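# Remove slotted part from fixture, keep blanks clamped

## Task

Lift the machined part that has the milled slot out of the fixture and set it down lying flat on the table top, while both blanks remain clamped in the positions they occupy now.

## Robot and tools

Robot: two arms, left_arm and right_arm, each with a parallel two-finger gripper. left_arm is the robot's own left, on the +y side (not the left of an image). Bases sit near x +0.094, y +0.257 (left) and y -0.257 (right), z +0.640 m. The table top starts at about x +0.15 and may be slightly rotated relative to the robot.

Scene frame: origin at table-top height above the robot's foot; +x points out over the table, +y to the robot's left, +z up. Results report each gripper's end_effector_position (metres) and end_effector_quat_wxyz in this frame; both can be off by a few centimetres, more at long reach. That position is the point between the finger pads, roughly 1 cm short of the tips. Fingers point along the gripper's +z and close along its y axis.

Command rows: every row holds 14 numbers, all in [-1, 1], always both arms even if one stays still: left_arm dx, dy, dz, rx, ry, rz, opening, then right_arm the same seven. dx..dz and rx..rz are offsets (not poses) from that arm's Hand target as it was when the action or move began, along scene axes; 1.0 equals 0.6 m or 180 degrees, and rx, ry, rz form a single rotation vector about the Hand target position. A translation longer than 1.0 may be scaled down along its direction. Opening is absolute: +1 fully open (0.094 m), -1 closed. A 0 in the opening slot is a real command (half open), so to keep a gripper as it is, resend its current command (see Tool commands in the result). Sending six zeros re-requests the current Hand target.

execute_actions(actions, cameras): actions is a list of actions; each action is a table of up to 15 rows, one row per 1/30 s step, and a short table repeats its final row until 15 steps pass. Every row in an action counts from the same start pose, and the next action starts from the new Hand target, so a repeated offset keeps moving further. An empty list just returns state and images. cameras picks images: omitted, null or ["all"] gives all; [] gives none; an unknown name invalidates the call.

move(target, speed, blend, opening_speed, blocking, cameras): straight-line path for each gripper toward target, which is one 14-number row or a list of up to 15 rows; every row in the list is an offset from the same starting Hand targets, not from the prior row. speed is m/s (0.002 to 4.3, default 0.25; rotation up to twice that in rad/s), one value or one per target. blend in m rounds corners between listed targets. opening_speed (0.2 or more, per second on the -1..+1 scale) ramps the fingers. blocking=false returns after about 0.5 s while the move continues. Paths do not avoid obstacles or the other arm; all finish together and are capped at 10 s. Faster moves lag, stray and hit harder. Avoid paths passing near an arm's own base, which can flip its shoulder posture. The result adds a move: line with the ending (done, off_target, moving, held, fault) and limits (paced = pose clipped, held = steps withheld). done means within 10 mm and 2 degrees; neither done nor off_target tells you whether something was touched.

wait(seconds 0 to 10, cameras): lets time pass holding the last command; a running move continues. stop(cameras): brakes a running move. zoom_image(camera, region): enlarges [x0, y0, x1, y1] pixels (max 504 by 504) from the newest image of cam_head_left, cam_head_right, cam_left_wrist or cam_right_wrist; all images are 504x504. read_manual(section) only returns licence text. finished_scene(scene): ends the current scene, integer 1 to 3; irreversible, and the goal must hold with the robot released.

Controller behaviour: per step, commanded orientation is clipped to within 40 degrees of the measured one. Hand target in results is the last commanded pose after that clip. Friction and gravity can leave the gripper a centimetre or more off target in free air; resend the missing offset if needed. An arm blocked by an object keeps pushing until commanded back past its gripper. The clearance check may hold commands bringing arms too close, but not gripper-against-gripper contact.

Gripping: grip_measured is the measured opening on the command scale; empty it reads up to ~2.7 mm wide, and on a hard part up to ~3 mm narrower than the part. The gripper hits full force about 0.05 below the reading at first contact (0.11 for small or round items). To release, command well above grip_measured. grip_effort_nm is motor effort (negative closing), not pad force, and does not settle to zero. Joint torques include arm weight, have offsets, and values 3 and 4 wrap at ±28 N m. Joint velocities reading within noise means the arm is still.

Hazards: never drop the part, release it while moving, slam, or push hard; nothing may fall or be left off the table. Never squeeze the other arm's fingers or knock the arms together. Loose objects can get occasional small nudges. Long holding, stretched reach or pushing at an unreachable pose heats motors; a MOTOR HOT line warns at 85 °C, and at 100 °C that arm goes limp for 30 s or more (OVER-TEMPERATURE FAULT) and drops what it holds. Simulation time advances while you compose replies, and any move keeps running meanwhile.

Each tool is called by a JSON object that holds its "name" and its "arguments", one argument or row to a line.

## Session

{"name": "execute_actions", "arguments": {
  "actions": []
}}

Scene clock: 0.00 s.
left_arm: end_effector_position=(+0.4078, -0.2870, +0.0927) grip_measured=+1.000 grip_effort_nm=n/a end_effector_quat_wxyz=(+0.302, +0.423, +0.849, +0.098) | right_arm: end_effector_position=(+0.6504, -0.4457, +0.1512) grip_measured=+1.000 grip_effort_nm=n/a end_effector_quat_wxyz=(+0.388, -0.319, +0.852, +0.150)
Joint positions: left_arm=[-2.514 2.376 1.674 1.506 -0.537 1.658 0.094] | right_arm=[1.049 1.314 1.15 1.285 -0.96 -0.075 0.094]
Joint velocities: within noise
Joint torques (N m): no reading
Motor temperatures (°C): left_arm=[27 30 32 33 32 29 30] | right_arm=[29 29 27 33 28 27 30]
Heat: left arm: hottest wrist pitch 33 °C; right arm: hottest wrist pitch 33 °C.
Hand target: left_arm +0.4051, -0.2895, +0.0971; +0.302, +0.424, +0.848, +0.093 | right_arm +0.6470, -0.4456, +0.1485; +0.387, -0.317, +0.853, +0.152
Tool commands: left_gripper/opening=+1.0 right_gripper/opening=+1.0

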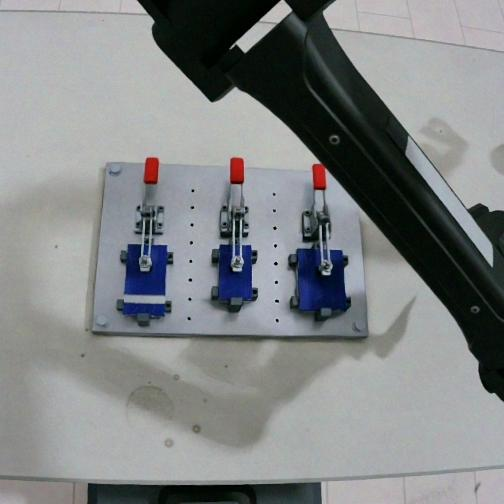

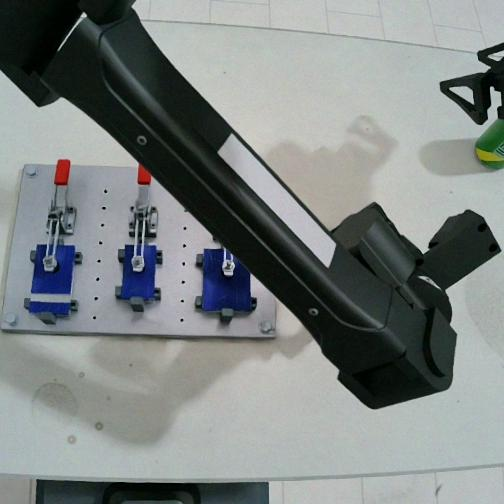

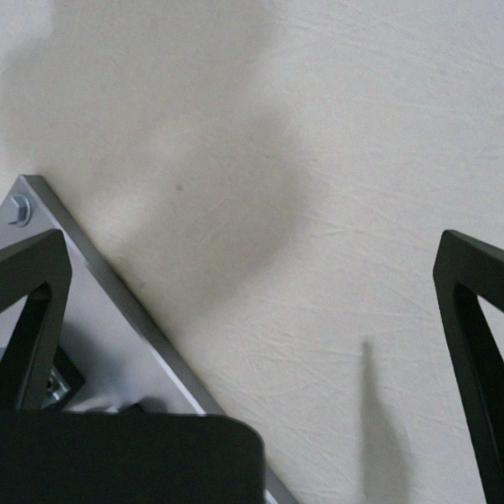

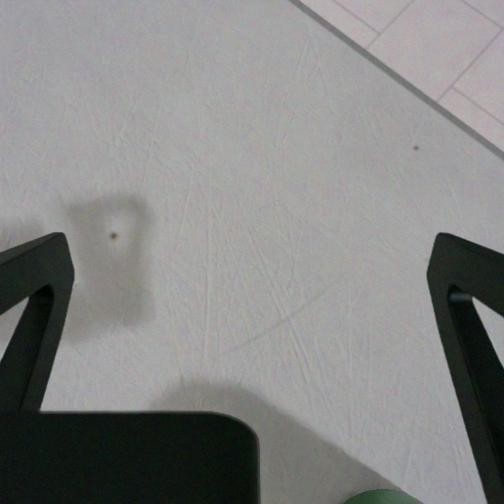

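{"name": "zoom_image", "arguments": {
  "camera": "cam_head_left",
  "region": [80, 140, 380, 350]
}}

{"name": "zoom_image", "arguments": {
  "camera": "cam_head_right",
  "region": [0, 140, 300, 350]
}}

Scaled by 1.680 from the camera's 504x504 image, which has a finer 720x720 frame.

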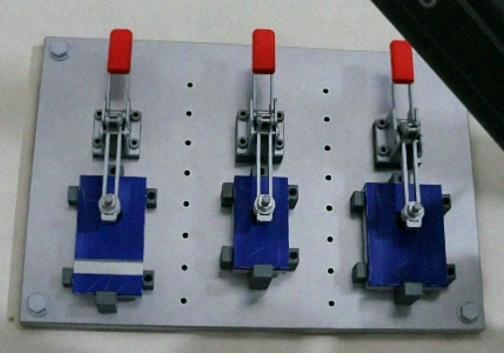

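Scaled by 1.680 from the camera's 504x504 image, which has a finer 720x720 frame.

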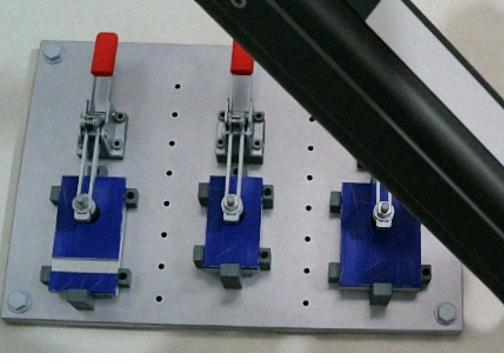

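{"name": "move", "arguments": {
  "target": [
    [0,0,0.3,0.04,0.012,-0.11,1,0,0,0,0,0,0,1],
    [-0.125,0.667,0.32,0.2405,0.0741,-0.6753,1,0,0,0,0,0,0,1]
  ],
  "speed": 0.3,
  "blend": 0.03
}}

Scene clock: 20.17 s.
left_arm: end_effector_position=(+0.3322, +0.1068, +0.2923) grip_measured=+1.000 grip_effort_nm=-0.012 end_effector_quat_wxyz=(-0.257, +0.957, +0.062, -0.119) | right_arm: end_effector_position=(+0.6504, -0.4457, +0.1512) grip_measured=+1.000 grip_effort_nm=0.017 end_effector_quat_wxyz=(+0.388, -0.319, +0.852, +0.150)
Joint positions: left_arm=[-2.535 1.257 0.737 -0.612 -1.423 2.064 0.094] | right_arm=[1.049 1.314 1.15 1.285 -0.96 -0.075 0.094]
Joint velocities: within noise
Joint torques (N m): left_arm=[-6.53 -6.07 -3.84 -1.25 -0.01 0.14] | right_arm=[-5.3 -12.57 -0.53 1.81 0.05 -0.05]
Motor temperatures (°C): left_arm=[29 30 32 33 32 29 30] | right_arm=[29 31 27 33 28 27 30]
Heat: left arm: hottest wrist pitch 33 °C; right arm: hottest wrist pitch 33 °C.
Hand target: left_arm +0.3300, +0.1106, +0.2891; +0.000, +1.000, +0.000, +0.000 | right_arm +0.6470, -0.4456, +0.1485; +0.387, -0.317, +0.853, +0.152
Off the commanded pose: left_arm 0.006 m, 34 deg | right_arm 0.004 m, 0 deg.
joint sent to its limit (left arm) — joint 6 (wrist roll), upper limit. The joint targets are off in orientation, not in position.
move: off_target (left_arm)

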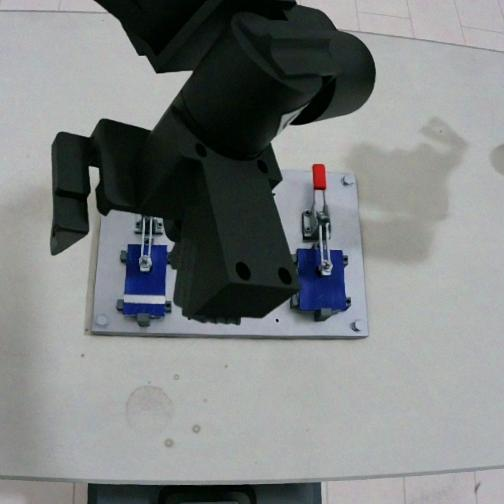

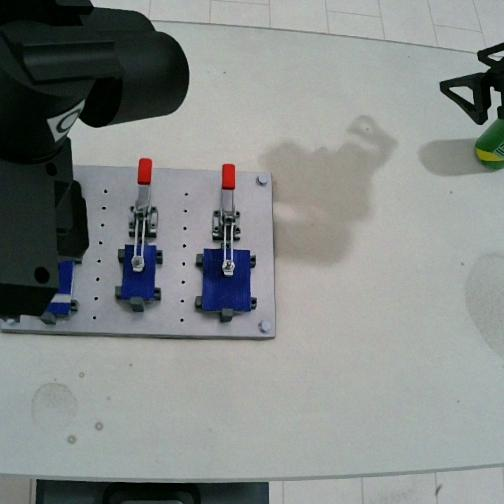

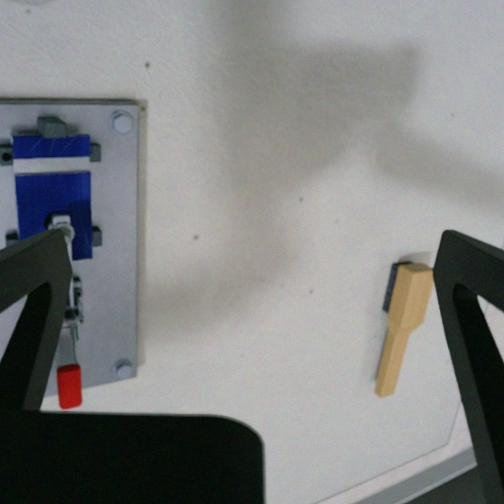

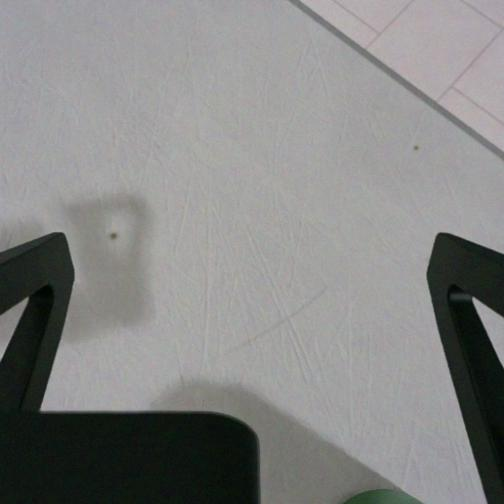

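{"name": "move", "arguments": {
  "target": [
    [0.05,0.117,0.06,0,0,0.5,1,0,0,0,0,0,0,1],
    [0.05,0.117,0.06,0,0,0.99,1,0,0,0,0,0,0,1]
  ],
  "speed": 0.4
}}

Scene clock: 52.67 s.
left_arm: end_effector_position=(+0.3673, +0.1769, +0.3237) grip_measured=+1.000 grip_effort_nm=-0.012 end_effector_quat_wxyz=(+0.006, +0.019, +1.000, -0.003) | right_arm: end_effector_position=(+0.6504, -0.4457, +0.1512) grip_measured=+1.000 grip_effort_nm=0.022 end_effector_quat_wxyz=(+0.388, -0.319, +0.852, +0.150)
Joint positions: left_arm=[-2.317 0.607 0.218 0.481 -0.737 0.257 0.094] | right_arm=[1.049 1.314 1.15 1.285 -0.96 -0.075 0.094]
Joint velocities: within noise
Joint torques (N m): left_arm=[0.03 -7.82 -4.41 0.05 0.13 -0.25] | right_arm=[-5.3 -12.51 -0.53 1.81 0.05 -0.05]
Motor temperatures (°C): left_arm=[28 30 32 33 31 29 30] | right_arm=[29 32 27 33 28 27 30]
Heat: left arm: hottest wrist pitch 33 °C; right arm: hottest wrist pitch 33 °C.
Hand target: left_arm +0.3599, +0.1809, +0.3251; +0.000, +0.016, +1.000, +0.000 | right_arm +0.6470, -0.4456, +0.1485; +0.387, -0.317, +0.853, +0.152
Off the commanded pose: left_arm 0.008 m, 1 deg | right_arm 0.004 m, 0 deg.
move: done

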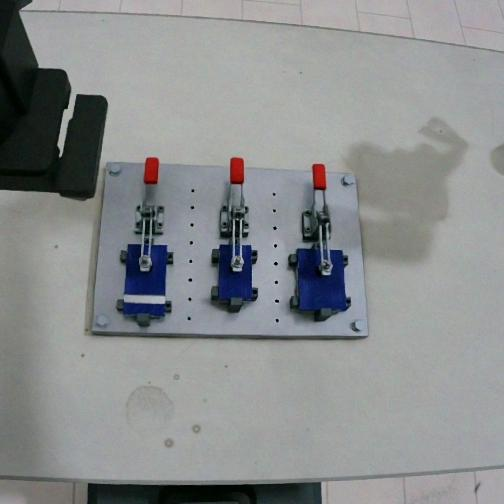

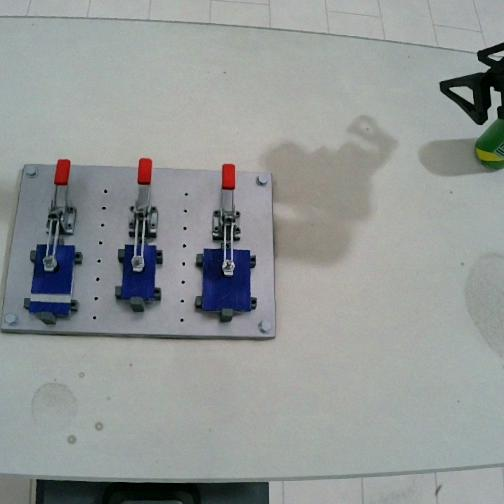

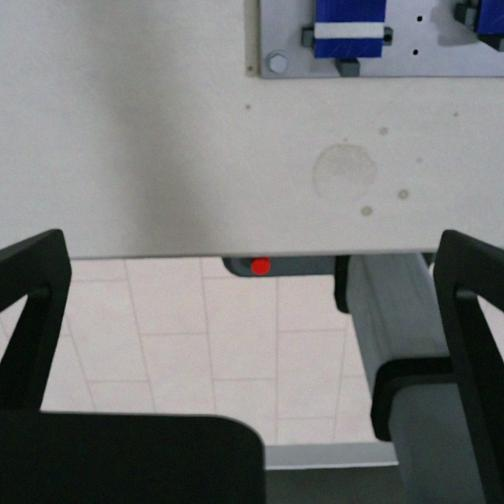

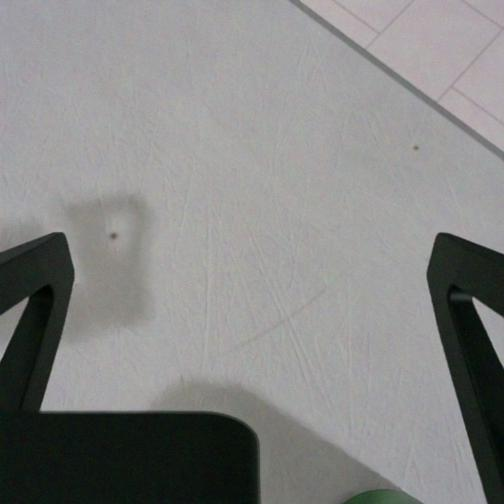

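{"name": "move", "arguments": {
  "target": [
    [0.167,0.06,0.0,-0.129,0.133,0.498,1,0,0,0,0,0,0,1],
    [0.167,0.032,-0.275,-0.129,0.133,0.498,1,0,0,0,0,0,0,1]
  ],
  "speed": 0.4,
  "blend": 0.03
}}

Scene clock: 60.53 s.
left_arm: end_effector_position=(+0.4567, +0.2050, +0.1604) grip_measured=+1.000 grip_effort_nm=-0.012 end_effector_quat_wxyz=(-0.183, -0.680, +0.688, -0.177) | right_arm: end_effector_position=(+0.6504, -0.4457, +0.1512) grip_measured=+1.000 grip_effort_nm=0.017 end_effector_quat_wxyz=(+0.388, -0.319, +0.852, +0.150)
Joint positions: left_arm=[-1.649 0.974 0.724 0.21 0.428 -1.379 0.094] | right_arm=[1.049 1.314 1.15 1.285 -0.96 -0.075 0.094]
Joint velocities: within noise
Joint torques (N m): left_arm=[-2.02 -13.22 -2.73 0.61 0.19 -0.27] | right_arm=[-5.3 -12.51 -0.53 1.81 0.05 -0.05]
Motor temperatures (°C): left_arm=[28 30 32 33 31 29 29] | right_arm=[29 32 27 33 28 27 30]
Heat: left arm: hottest wrist pitch 33 °C; right arm: hottest wrist pitch 33 °C.
Hand target: left_arm +0.4602, +0.2001, +0.1601; +0.183, +0.684, -0.682, +0.183 | right_arm +0.6470, -0.4456, +0.1485; +0.387, -0.317, +0.853, +0.152
Off the commanded pose: left_arm 0.006 m, 1 deg | right_arm 0.004 m, 0 deg.
move: done

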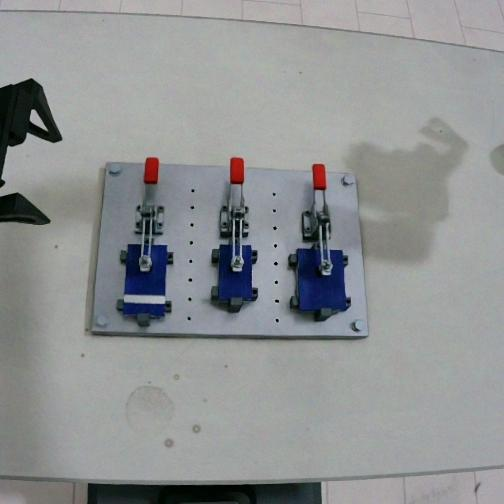

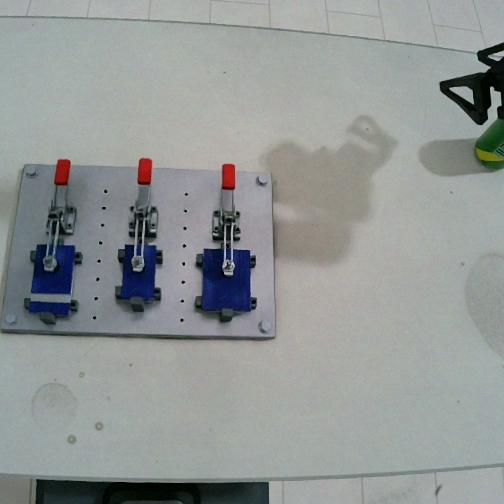

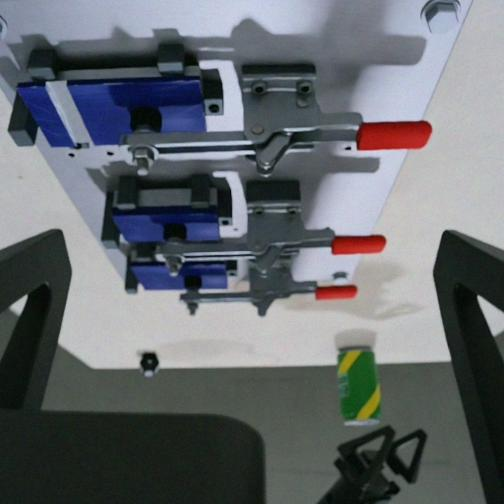

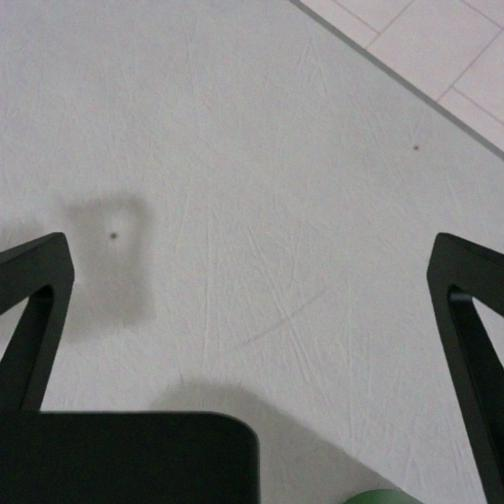

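{"name": "zoom_image", "arguments": {
  "camera": "cam_left_wrist",
  "region": [0, 20, 450, 320]
}}

Scaled by 1.120 from the camera's 504x504 image, which has a finer 720x720 frame.

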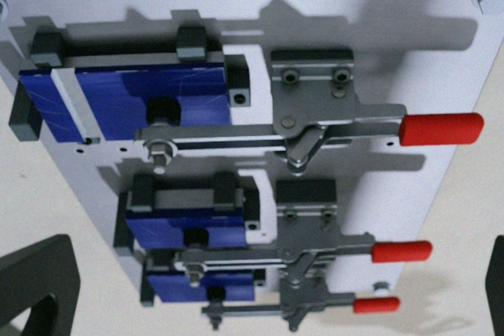

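{"name": "zoom_image", "arguments": {
  "camera": "cam_left_wrist",
  "region": [0, 30, 240, 190]
}}

{"name": "zoom_image", "arguments": {
  "camera": "cam_left_wrist",
  "region": [220, 50, 450, 200]
}}

Scaled by 2.100 from the camera's 504x504 image, which has a finer 720x720 frame.

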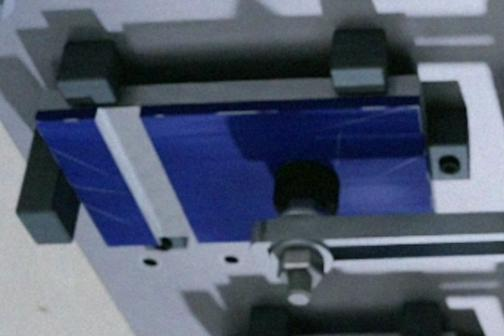

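Scaled by 2.191 from the camera's 504x504 image, which has a finer 720x720 frame.

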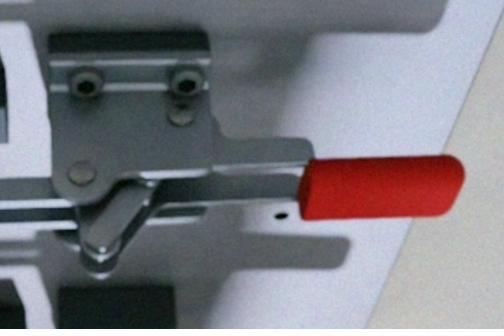

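{"name": "move", "arguments": {
  "target": [0.1164,-0.158,0.033,0.1306,-0.1306,-0.489,1,0,0,0,0,0,0,1],
  "speed": 0.4
}}

Scene clock: 86.43 s.
left_arm: end_effector_position=(+0.5344, +0.1132, +0.1782) grip_measured=+1.000 grip_effort_nm=-0.022 end_effector_quat_wxyz=(+0.000, -0.008, +1.000, +0.007) | right_arm: end_effector_position=(+0.6504, -0.4457, +0.1512) grip_measured=+1.000 grip_effort_nm=0.022 end_effector_quat_wxyz=(+0.388, -0.319, +0.852, +0.150)
Joint positions: left_arm=[-2.245 1.046 0.863 0.262 -0.686 0.191 0.094] | right_arm=[1.049 1.314 1.15 1.285 -0.96 -0.075 0.094]
Joint velocities: within noise
Joint torques (N m): left_arm=[-6.42 -11.05 -2.43 0.81 -0.02 0.1] | right_arm=[-5.3 -12.51 -0.53 1.81 0.05 -0.05]
Motor temperatures (°C): left_arm=[28 31 32 33 31 29 29] | right_arm=[29 33 26 33 28 27 30]
Heat: left arm: hottest wrist pitch 33 °C; right arm: hottest shoulder 33 °C.
Hand target: left_arm +0.5299, +0.1052, +0.1799; +0.000, +0.001, +1.000, +0.000 | right_arm +0.6470, -0.4456, +0.1485; +0.387, -0.317, +0.853, +0.152
Off the commanded pose: left_arm 0.009 m, 1 deg | right_arm 0.004 m, 0 deg.
move: done

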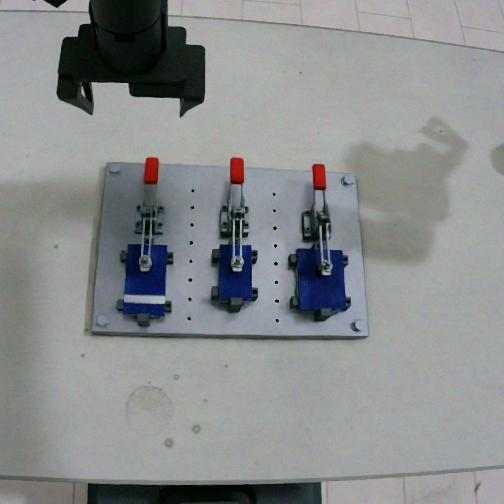

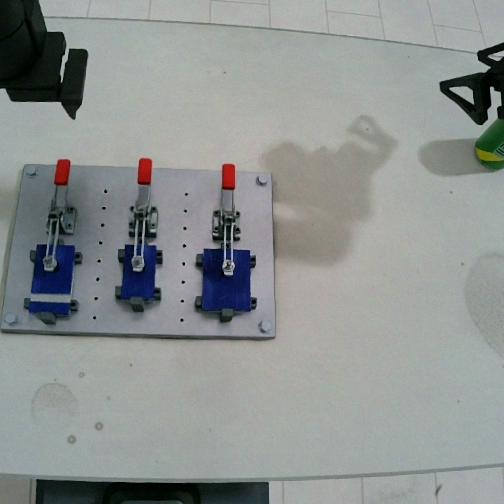

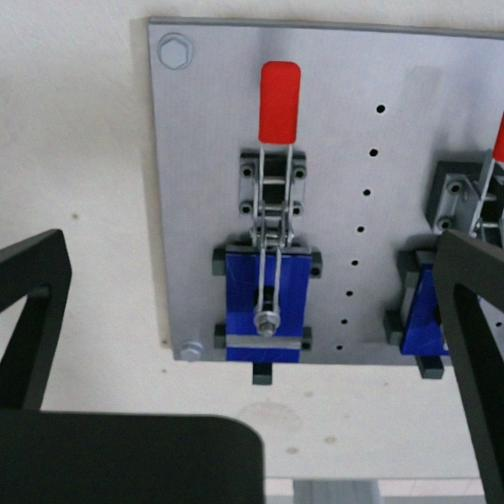

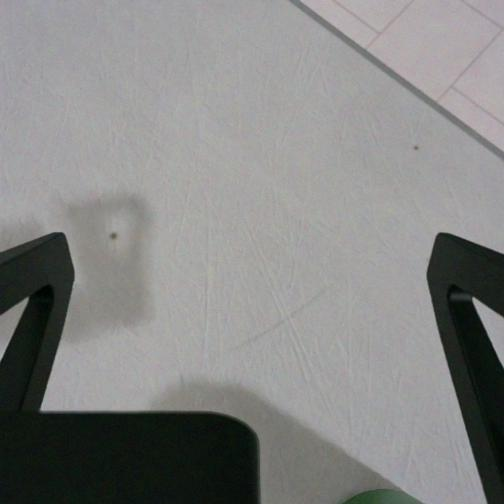

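{"name": "move", "arguments": {
  "target": [0.002,-0.022,-0.19,0,0,0,0.0,0,0,0,0,0,0,1],
  "speed": 0.25
}}

Scene clock: 94.40 s.
left_arm: end_effector_position=(+0.5282, +0.0864, +0.0688) grip_measured=+0.003 grip_effort_nm=-0.149 end_effector_quat_wxyz=(-0.004, +0.002, +1.000, -0.004) | right_arm: end_effector_position=(+0.6504, -0.4457, +0.1512) grip_measured=+1.000 grip_effort_nm=0.022 end_effector_quat_wxyz=(+0.388, -0.319, +0.852, +0.150)
Joint positions: left_arm=[-2.129 1.331 1.089 0.299 -0.55 0.191 0.047] | right_arm=[1.049 1.314 1.15 1.285 -0.96 -0.075 0.094]
Joint velocities: within noise
Joint torques (N m): left_arm=[-6.01 -12.81 -2.07 0.69 0.11 -0.04] | right_arm=[-5.3 -12.51 -0.53 1.81 0.05 -0.05]
Motor temperatures (°C): left_arm=[28 31 32 33 31 29 29] | right_arm=[29 33 26 32 28 27 30]
Heat: left arm: hottest wrist pitch 33 °C; right arm: hottest shoulder 33 °C.
Hand target: left_arm +0.5312, +0.0922, +0.0659; +0.000, +0.001, +1.000, +0.001 | right_arm +0.6470, -0.4456, +0.1485; +0.387, -0.317, +0.853, +0.152
Off the commanded pose: left_arm 0.007 m, 1 deg | right_arm 0.004 m, 0 deg.
move: done

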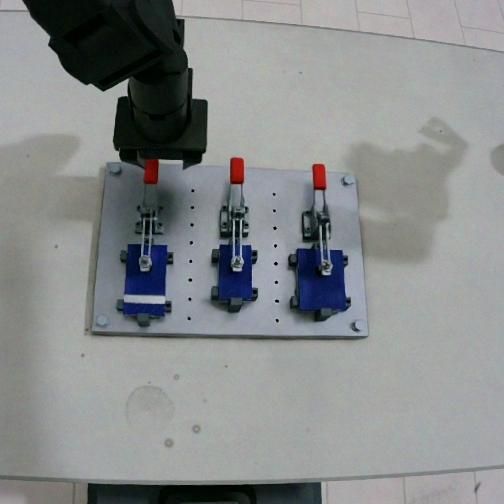

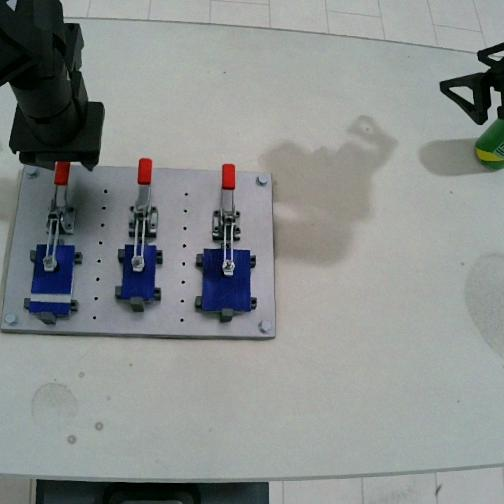

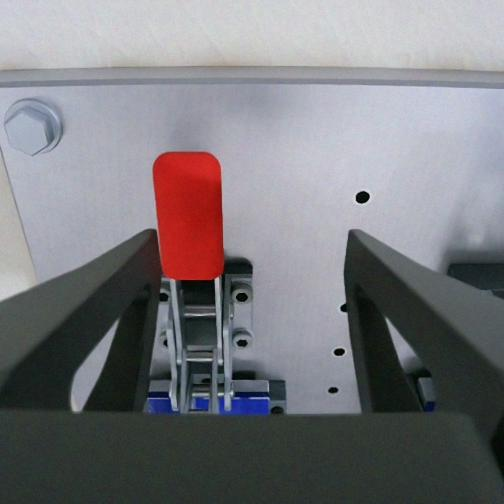

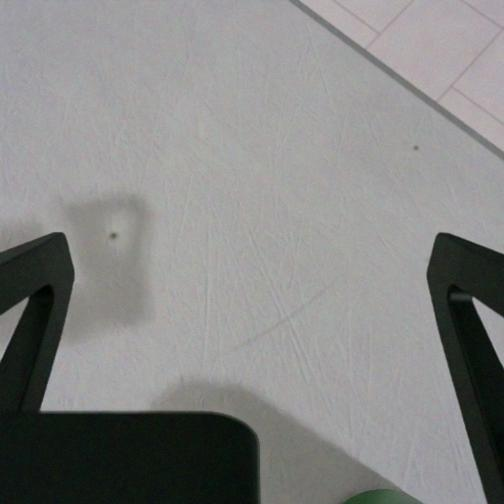

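{"name": "move", "arguments": {
  "target": [0.008,0.022,-0.01,0,0,0,0.0,0,0,0,0,0,0,1],
  "speed": 0.1,
  "cameras": ["cam_left_wrist"]
}}

Scene clock: 96.37 s.
left_arm: end_effector_position=(+0.5322, +0.0971, +0.0612) grip_measured=+0.003 grip_effort_nm=-0.149 end_effector_quat_wxyz=(+0.000, +0.001, +1.000, -0.005) | right_arm: end_effector_position=(+0.6504, -0.4457, +0.1512) grip_measured=+1.000 grip_effort_nm=0.022 end_effector_quat_wxyz=(+0.388, -0.319, +0.852, +0.150)
Joint positions: left_arm=[-2.101 1.331 1.1 0.296 -0.52 0.191 0.047] | right_arm=[1.049 1.314 1.15 1.285 -0.96 -0.075 0.094]
Joint velocities: within noise
Joint torques (N m): left_arm=[-5.6 -13.8 -1.87 -0.05 0.12 -0.06] | right_arm=[-5.3 -12.57 -0.53 1.81 0.05 -0.05]
Motor temperatures (°C): left_arm=[28 31 32 33 31 29 29] | right_arm=[29 33 26 32 28 27 30]
Heat: left arm: hottest wrist pitch 33 °C; right arm: hottest shoulder 33 °C.
Hand target: left_arm +0.5362, +0.1053, +0.0599; +0.000, +0.001, +1.000, +0.001 | right_arm +0.6470, -0.4456, +0.1485; +0.387, -0.317, +0.853, +0.152
Off the commanded pose: left_arm 0.009 m, 1 deg | right_arm 0.004 m, 0 deg.
move: done
Images, in order (width x height): cam_left_wrist 504x504.

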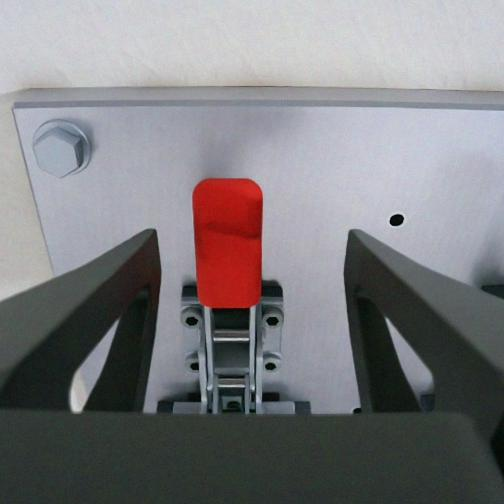

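{"name": "move", "arguments": {
  "target": [0.004,0.013,-0.038,0,0,0,0.0,0,0,0,0,0,0,1],
  "speed": 0.08,
  "cameras": ["cam_left_wrist","cam_head_left"]
}}

Scene clock: 100.17 s.
left_arm: end_effector_position=(+0.5417, +0.1084, +0.0419) grip_measured=+0.003 grip_effort_nm=-0.149 end_effector_quat_wxyz=(+0.005, -0.001, +1.000, -0.003) | right_arm: end_effector_position=(+0.6504, -0.4457, +0.1512) grip_measured=+1.000 grip_effort_nm=0.017 end_effector_quat_wxyz=(+0.388, -0.319, +0.852, +0.150)
Joint positions: left_arm=[-2.062 1.356 1.149 0.282 -0.482 0.191 0.047] | right_arm=[1.049 1.314 1.15 1.285 -0.96 -0.075 0.094]
Joint velocities: within noise
Joint torques (N m): left_arm=[-5.36 -13.1 -1.63 0.03 0.11 -0.1] | right_arm=[-5.3 -12.57 -0.53 1.83 0.05 -0.05]
Motor temperatures (°C): left_arm=[28 31 32 33 31 29 29] | right_arm=[29 33 26 32 28 27 30]
Heat: left arm: hottest wrist pitch 33 °C; right arm: hottest shoulder 33 °C.
Hand target: left_arm +0.5384, +0.1132, +0.0370; +0.000, +0.001, +1.000, +0.001 | right_arm +0.6470, -0.4456, +0.1485; +0.387, -0.317, +0.853, +0.152
Off the commanded pose: left_arm 0.007 m, 1 deg | right_arm 0.004 m, 0 deg.
move: done
Images, in order (width x height): cam_head_left 504x504, cam_left_wrist 504x504.

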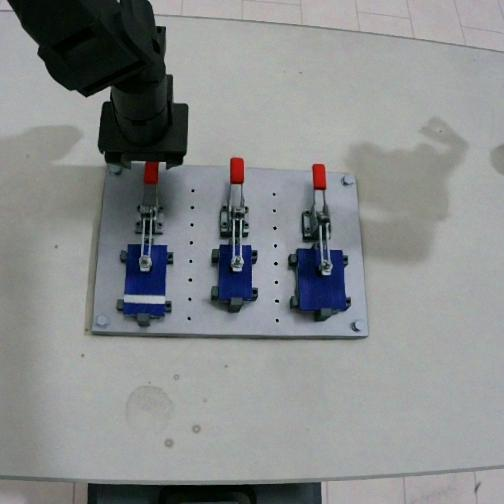

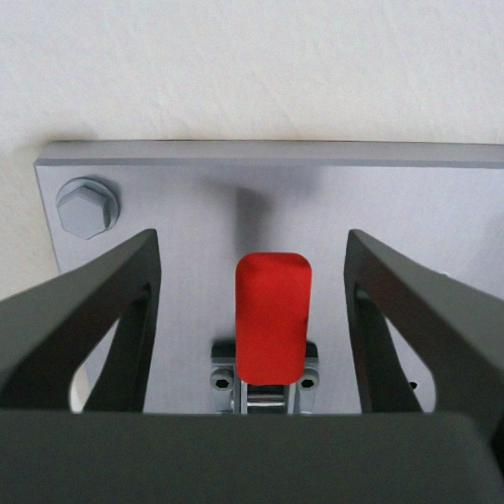

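{"name": "move", "arguments": {
  "target": [-0.016,-0.02,0.0,0,0,0,0.0,0,0,0,0,0,0,1],
  "speed": 0.08,
  "cameras": ["cam_left_wrist"]
}}

Scene clock: 102.80 s.
left_arm: end_effector_position=(+0.5314, +0.1062, +0.0368) grip_measured=+0.003 grip_effort_nm=-0.144 end_effector_quat_wxyz=(-0.001, +0.002, +1.000, +0.003) | right_arm: end_effector_position=(+0.6504, -0.4457, +0.1512) grip_measured=+1.000 grip_effort_nm=0.022 end_effector_quat_wxyz=(+0.388, -0.319, +0.852, +0.150)
Joint positions: left_arm=[-2.062 1.377 1.149 0.292 -0.496 0.191 0.047] | right_arm=[1.049 1.314 1.15 1.285 -0.96 -0.075 0.094]
Joint velocities: within noise
Joint torques (N m): left_arm=[-7.24 -12.81 -2.65 0.7 -0.02 -0.08] | right_arm=[-5.3 -12.51 -0.53 1.81 0.05 -0.05]
Motor temperatures (°C): left_arm=[28 31 32 33 31 29 29] | right_arm=[29 33 26 32 28 27 30]
Heat: left arm: hottest wrist pitch 33 °C; right arm: hottest shoulder 33 °C.
Hand target: left_arm +0.5290, +0.1012, +0.0371; +0.000, +0.001, +1.000, +0.001 | right_arm +0.6470, -0.4456, +0.1485; +0.387, -0.317, +0.853, +0.152
Off the commanded pose: left_arm 0.006 m, 0 deg | right_arm 0.004 m, 0 deg.
move: done
Images, in order (width x height): cam_left_wrist 504x504.

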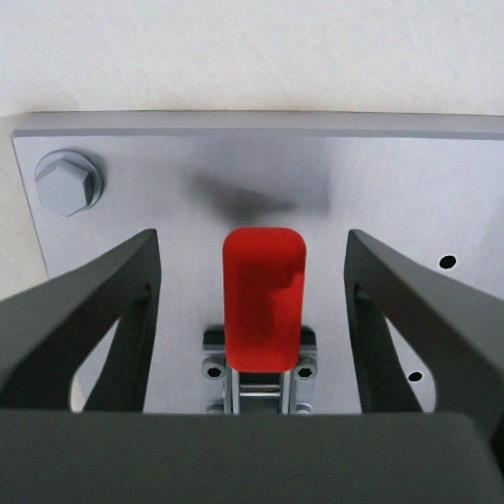

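{"name": "move", "arguments": {
  "target": [0.0,-0.009,0.0,0,0,0,-0.3,0,0,0,0,0,0,1],
  "speed": 0.08,
  "cameras": ["cam_left_wrist"]
}}

Scene clock: 104.53 s.
left_arm: end_effector_position=(+0.5287, +0.1065, +0.0356) grip_measured=-0.297 grip_effort_nm=-0.154 end_effector_quat_wxyz=(-0.003, +0.003, +1.000, +0.007) | right_arm: end_effector_position=(+0.6504, -0.4457, +0.1512) grip_measured=+1.000 grip_effort_nm=0.017 end_effector_quat_wxyz=(+0.388, -0.319, +0.852, +0.150)
Joint positions: left_arm=[-2.062 1.383 1.149 0.295 -0.506 0.191 0.033] | right_arm=[1.049 1.314 1.15 1.285 -0.96 -0.075 0.094]
Joint velocities: within noise
Joint torques (N m): left_arm=[-8.23 -12.69 -2.24 0.76 -0.04 -0.08] | right_arm=[-5.3 -12.57 -0.53 1.83 0.05 -0.05]
Motor temperatures (°C): left_arm=[28 31 32 33 31 29 29] | right_arm=[29 33 26 32 28 27 30]
Heat: left arm: hottest wrist pitch 33 °C; right arm: hottest shoulder 33 °C.
Hand target: left_arm +0.5289, +0.0956, +0.0371; +0.000, +0.001, +1.000, +0.000 | right_arm +0.6470, -0.4456, +0.1485; +0.387, -0.317, +0.853, +0.152
Off the commanded pose: left_arm 0.011 m, 1 deg | right_arm 0.004 m, 0 deg.
move: off_target (left_arm)
Images, in order (width x height): cam_left_wrist 504x504.

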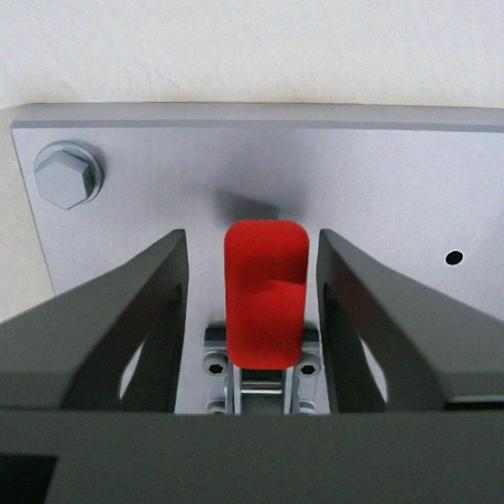

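{"name": "move", "arguments": {
  "target": [0.0,0.009,0.0,0,0,0,-0.64,0,0,0,0,0,0,1],
  "speed": 0.08,
  "opening_speed": 0.3,
  "cameras": ["cam_left_wrist"]
}}

Scene clock: 107.47 s.
left_arm: end_effector_position=(+0.5291, +0.1046, +0.0356) grip_measured=-0.629 grip_effort_nm=-0.559 end_effector_quat_wxyz=(-0.002, +0.002, +1.000, +0.002) | right_arm: end_effector_position=(+0.6504, -0.4457, +0.1512) grip_measured=+1.000 grip_effort_nm=0.017 end_effector_quat_wxyz=(+0.388, -0.319, +0.852, +0.150)
Joint positions: left_arm=[-2.062 1.383 1.149 0.295 -0.494 0.191 0.017] | right_arm=[1.049 1.314 1.15 1.285 -0.96 -0.075 0.094]
Joint velocities: left_arm=[-0.005 0.015 -0.007 -0.002 -0.051 -0.007 -0.004] | right_arm=[within noise]
Joint torques (N m): left_arm=[-7.36 -13.27 -2.66 0.76 -0.1 -0.1] | right_arm=[-5.3 -12.51 -0.53 1.81 0.05 -0.05]
Motor temperatures (°C): left_arm=[28 31 32 33 31 29 29] | right_arm=[29 34 26 32 28 27 30]
Heat: left arm: hottest wrist pitch 33 °C; right arm: hottest shoulder 34 °C.
Hand target: left_arm +0.5290, +0.1012, +0.0371; +0.000, +0.001, +1.000, +0.001 | right_arm +0.6470, -0.4456, +0.1485; +0.387, -0.317, +0.853, +0.152
Off the commanded pose: left_arm 0.004 m, 0 deg | right_arm 0.004 m, 0 deg.
move: done
Images, in order (width x height): cam_left_wrist 504x504.

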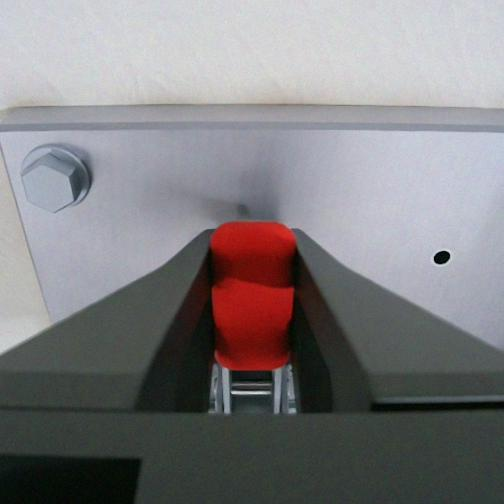

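{"name": "move", "arguments": {
  "target": [-0.005,0.0,0.04,0,-0.04,0,-0.66,0,0,0,0,0,0,1],
  "speed": 0.06,
  "cameras": ["cam_left_wrist","cam_head_left","cam_head_right"]
}}

Scene clock: 112.67 s.
left_arm: end_effector_position=(+0.5275, +0.1041, +0.0439) grip_measured=-0.652 grip_effort_nm=-1.038 end_effector_quat_wxyz=(+0.060, +0.000, +0.998, +0.005) | right_arm: end_effector_position=(+0.6504, -0.4457, +0.1512) grip_measured=+1.000 grip_effort_nm=0.022 end_effector_quat_wxyz=(+0.388, -0.319, +0.852, +0.150)
Joint positions: left_arm=[-2.064 1.395 1.071 0.524 -0.477 0.25 0.016] | right_arm=[1.049 1.314 1.15 1.285 -0.96 -0.075 0.094]
Joint velocities: within noise
Joint torques (N m): left_arm=[-8.29 -15.38 -6.8 1.33 -0.22 -0.01] | right_arm=[-5.3 -12.57 -0.53 1.81 0.05 -0.05]
Motor temperatures (°C): left_arm=[28 31 32 33 31 29 30] | right_arm=[29 34 26 32 28 27 30]
Heat: left arm: hottest wrist pitch 33 °C; right arm: hottest shoulder 34 °C.
Hand target: left_arm +0.5260, +0.1012, +0.0610; +0.063, +0.001, +0.998, +0.001 | right_arm +0.6470, -0.4456, +0.1485; +0.387, -0.317, +0.853, +0.152
Off the commanded pose: left_arm 0.018 m, 1 deg | right_arm 0.004 m, 0 deg.
move: off_target (left_arm)
Images, in order (width x height): cam_head_left 504x504, cam_head_right 504x504, cam_left_wrist 504x504.

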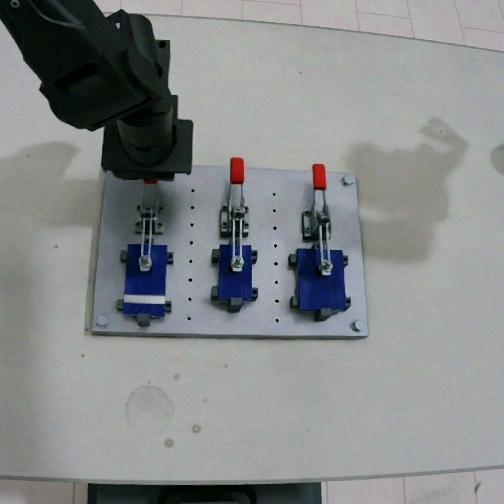

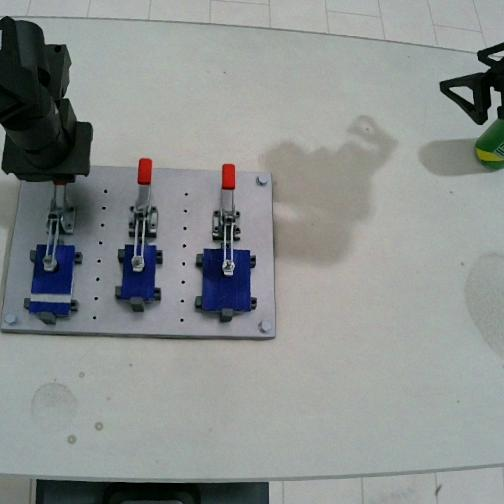

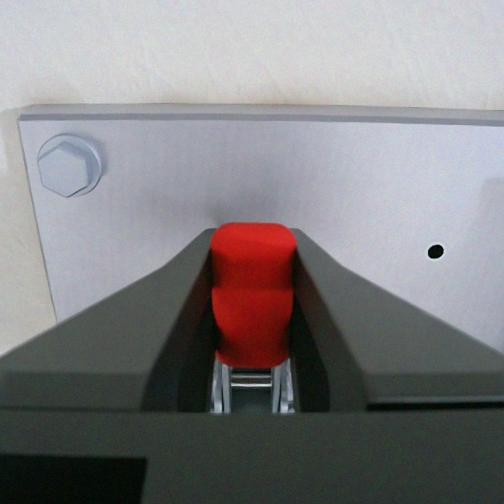

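{"name": "move", "arguments": {
  "target": [-0.005,0.0,0.03,0,-0.03,0,-0.68,0,0,0,0,0,0,1],
  "speed": 0.06,
  "cameras": ["cam_left_wrist"]
}}

Scene clock: 114.57 s.
left_arm: end_effector_position=(+0.5235, +0.1040, +0.0524) grip_measured=-0.652 grip_effort_nm=-1.038 end_effector_quat_wxyz=(+0.103, +0.000, +0.995, +0.006) | right_arm: end_effector_position=(+0.6504, -0.4457, +0.1512) grip_measured=+1.000 grip_effort_nm=0.022 end_effector_quat_wxyz=(+0.388, -0.319, +0.852, +0.150)
Joint positions: left_arm=[-2.064 1.41 1.014 0.692 -0.455 0.294 0.016] | right_arm=[1.049 1.314 1.15 1.285 -0.96 -0.075 0.094]
Joint velocities: within noise
Joint torques (N m): left_arm=[-9.05 -16.03 -9.05 1.92 -0.34 0.07] | right_arm=[-5.3 -12.51 -0.53 1.81 0.05 -0.05]
Motor temperatures (°C): left_arm=[28 31 32 33 31 29 30] | right_arm=[29 34 26 32 28 27 30]
Heat: left arm: hottest wrist pitch 33 °C; right arm: hottest shoulder 34 °C.
Hand target: left_arm +0.5229, +0.1012, +0.0790; +0.110, +0.001, +0.994, +0.001 | right_arm +0.6470, -0.4456, +0.1485; +0.387, -0.317, +0.853, +0.152
Off the commanded pose: left_arm 0.027 m, 1 deg | right_arm 0.004 m, 0 deg.
move: off_target (left_arm)
Images, in order (width x height): cam_left_wrist 504x504.

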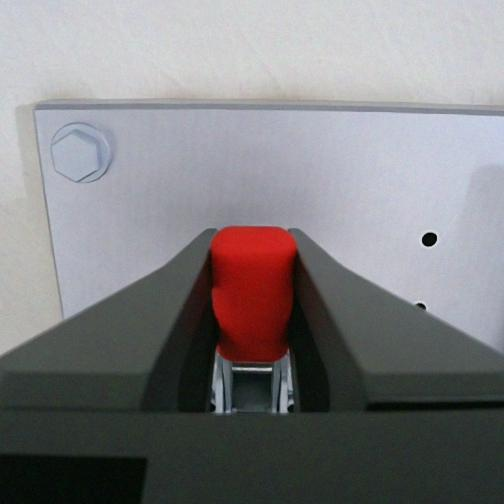

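{"name": "move", "arguments": {
  "target": [-0.035,0.0,0.008,0,-0.05,0,-0.68,0,0,0,0,0,0,1],
  "speed": 0.05,
  "cameras": ["cam_left_wrist","cam_head_left"]
}}

Scene clock: 118.50 s.
left_arm: end_effector_position=(+0.5191, +0.1036, +0.0591) grip_measured=-0.652 grip_effort_nm=-1.038 end_effector_quat_wxyz=(+0.191, -0.002, +0.981, +0.008) | right_arm: end_effector_position=(+0.6504, -0.4457, +0.1512) grip_measured=+1.000 grip_effort_nm=0.017 end_effector_quat_wxyz=(+0.388, -0.319, +0.852, +0.150)
Joint positions: left_arm=[-2.052 1.485 0.96 1.005 -0.389 0.36 0.016] | right_arm=[1.049 1.314 1.15 1.285 -0.96 -0.075 0.094]
Joint velocities: within noise
Joint torques (N m): left_arm=[-8.41 -13.92 -11.41 2.58 -0.07 0.01] | right_arm=[-5.3 -12.51 -0.53 1.81 0.05 -0.05]
Motor temperatures (°C): left_arm=[28 31 32 33 31 29 30] | right_arm=[29 34 26 32 28 27 30]
Heat: left arm: hottest wrist pitch 33 °C; right arm: hottest shoulder 34 °C.
Hand target: left_arm +0.5020, +0.1011, +0.0839; +0.187, +0.001, +0.982, +0.001 | right_arm +0.6470, -0.4456, +0.1485; +0.387, -0.317, +0.853, +0.152
Off the commanded pose: left_arm 0.030 m, 1 deg | right_arm 0.004 m, 0 deg.
move: off_target (left_arm)
Images, in order (width x height): cam_head_left 504x504, cam_left_wrist 504x504.

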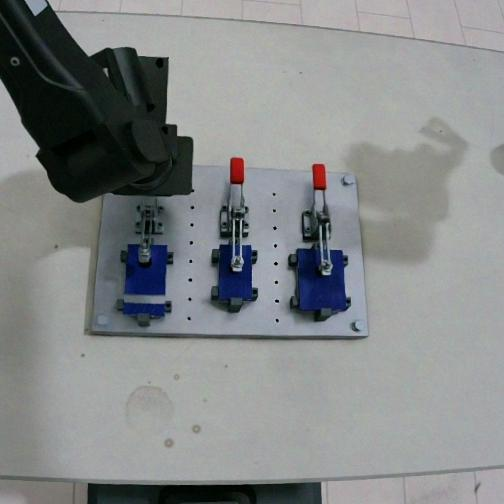

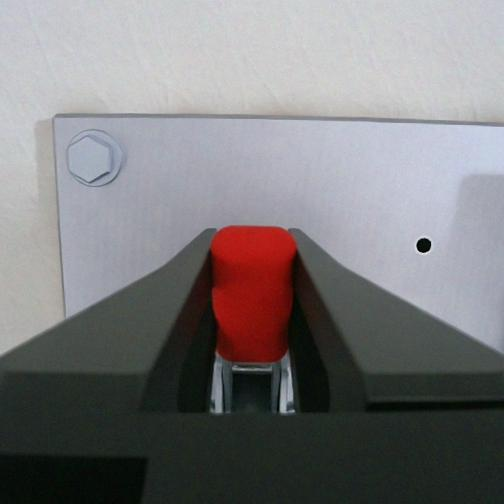

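{"name": "move", "arguments": {
  "target": [-0.035,0.0,0.012,0,0.0,0,-0.68,0,0,0,0,0,0,1],
  "speed": 0.05,
  "cameras": ["cam_left_wrist","cam_head_left"]
}}

Scene clock: 122.87 s.
left_arm: end_effector_position=(+0.5138, +0.1039, +0.0634) grip_measured=-0.652 grip_effort_nm=-1.038 end_effector_quat_wxyz=(+0.205, -0.005, +0.979, +0.008) | right_arm: end_effector_position=(+0.6504, -0.4457, +0.1512) grip_measured=+1.000 grip_effort_nm=0.022 end_effector_quat_wxyz=(+0.388, -0.319, +0.852, +0.150)
Joint positions: left_arm=[-2.051 1.499 0.94 1.068 -0.381 0.366 0.016] | right_arm=[1.049 1.314 1.15 1.285 -0.96 -0.075 0.094]
Joint velocities: within noise
Joint torques (N m): left_arm=[-8.35 -12.81 -13.71 2.74 -0.35 -0.06] | right_arm=[-5.3 -12.51 -0.53 1.81 0.05 -0.05]
Motor temperatures (°C): left_arm=[28 31 33 33 31 29 30] | right_arm=[29 34 26 32 28 27 30]
Heat: left arm: hottest elbow 33 °C; right arm: hottest shoulder 34 °C.
Hand target: left_arm +0.4808, +0.1011, +0.0911; +0.187, +0.001, +0.982, +0.001 | right_arm +0.6470, -0.4456, +0.1485; +0.387, -0.317, +0.853, +0.152
Off the commanded pose: left_arm 0.043 m, 2 deg | right_arm 0.004 m, 0 deg.
move: off_target (left_arm)
Images, in order (width x height): cam_head_left 504x504, cam_left_wrist 504x504.

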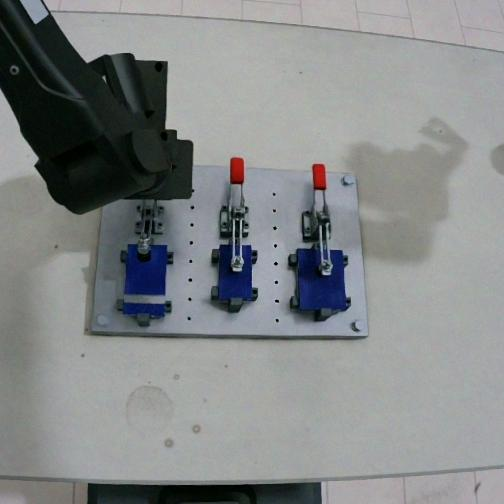

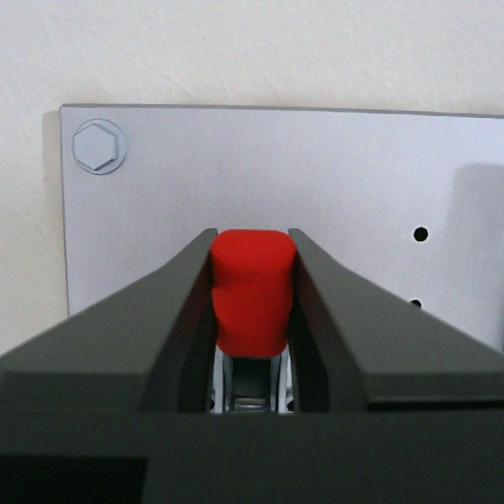

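{"name": "zoom_image", "arguments": {
  "camera": "cam_head_left",
  "region": [90, 160, 280, 340]
}}

Scaled by 2.653 from the camera's 504x504 image, which has a finer 720x720 frame.

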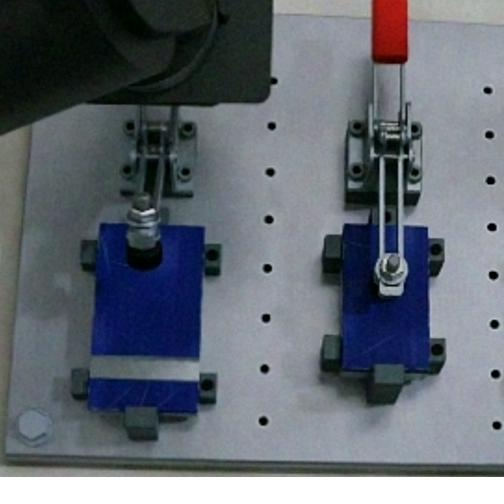

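{"name": "move", "arguments": {
  "target": [0.05,0.0,-0.038,0,0.0,0,-0.68,0,0,0,0,0,0,1],
  "speed": 0.06,
  "cameras": ["cam_left_wrist","cam_head_left"]
}}

Scene clock: 127.17 s.
left_arm: end_effector_position=(+0.5154, +0.1034, +0.0615) grip_measured=-0.652 grip_effort_nm=-1.038 end_effector_quat_wxyz=(+0.196, +0.000, +0.981, +0.006) | right_arm: end_effector_position=(+0.6504, -0.4457, +0.1512) grip_measured=+1.000 grip_effort_nm=0.017 end_effector_quat_wxyz=(+0.388, -0.319, +0.852, +0.150)
Joint positions: left_arm=[-2.051 1.489 0.947 1.027 -0.381 0.366 0.016] | right_arm=[1.049 1.314 1.15 1.285 -0.96 -0.075 0.094]
Joint velocities: within noise
Joint torques (N m): left_arm=[-7.41 -12.63 -6.17 0.47 -0.02 -0.12] | right_arm=[-5.25 -12.57 -0.53 1.81 0.05 -0.05]
Motor temperatures (°C): left_arm=[28 31 34 33 31 29 30] | right_arm=[29 34 26 32 28 27 30]
Heat: left arm: hottest elbow 34 °C; right arm: hottest shoulder 34 °C.
Hand target: left_arm +0.5109, +0.1011, +0.0683; +0.187, +0.001, +0.982, +0.001 | right_arm +0.6470, -0.4456, +0.1485; +0.387, -0.317, +0.853, +0.152
Off the commanded pose: left_arm 0.009 m, 1 deg | right_arm 0.004 m, 0 deg.
move: done
Images, in order (width x height): cam_head_left 504x504, cam_left_wrist 504x504.

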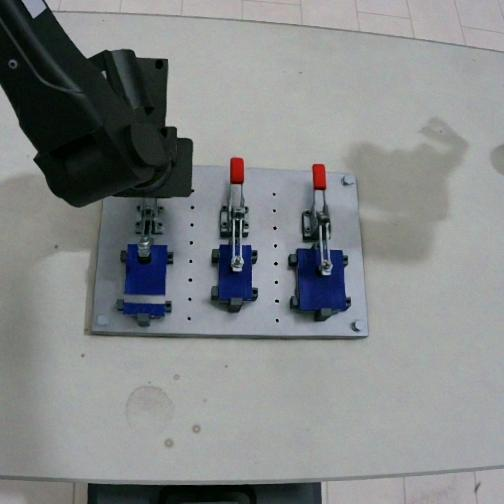

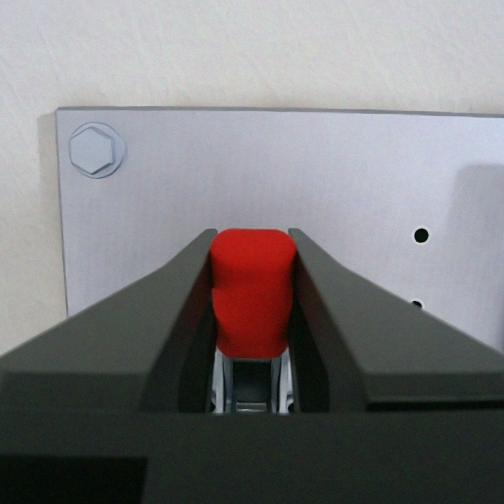

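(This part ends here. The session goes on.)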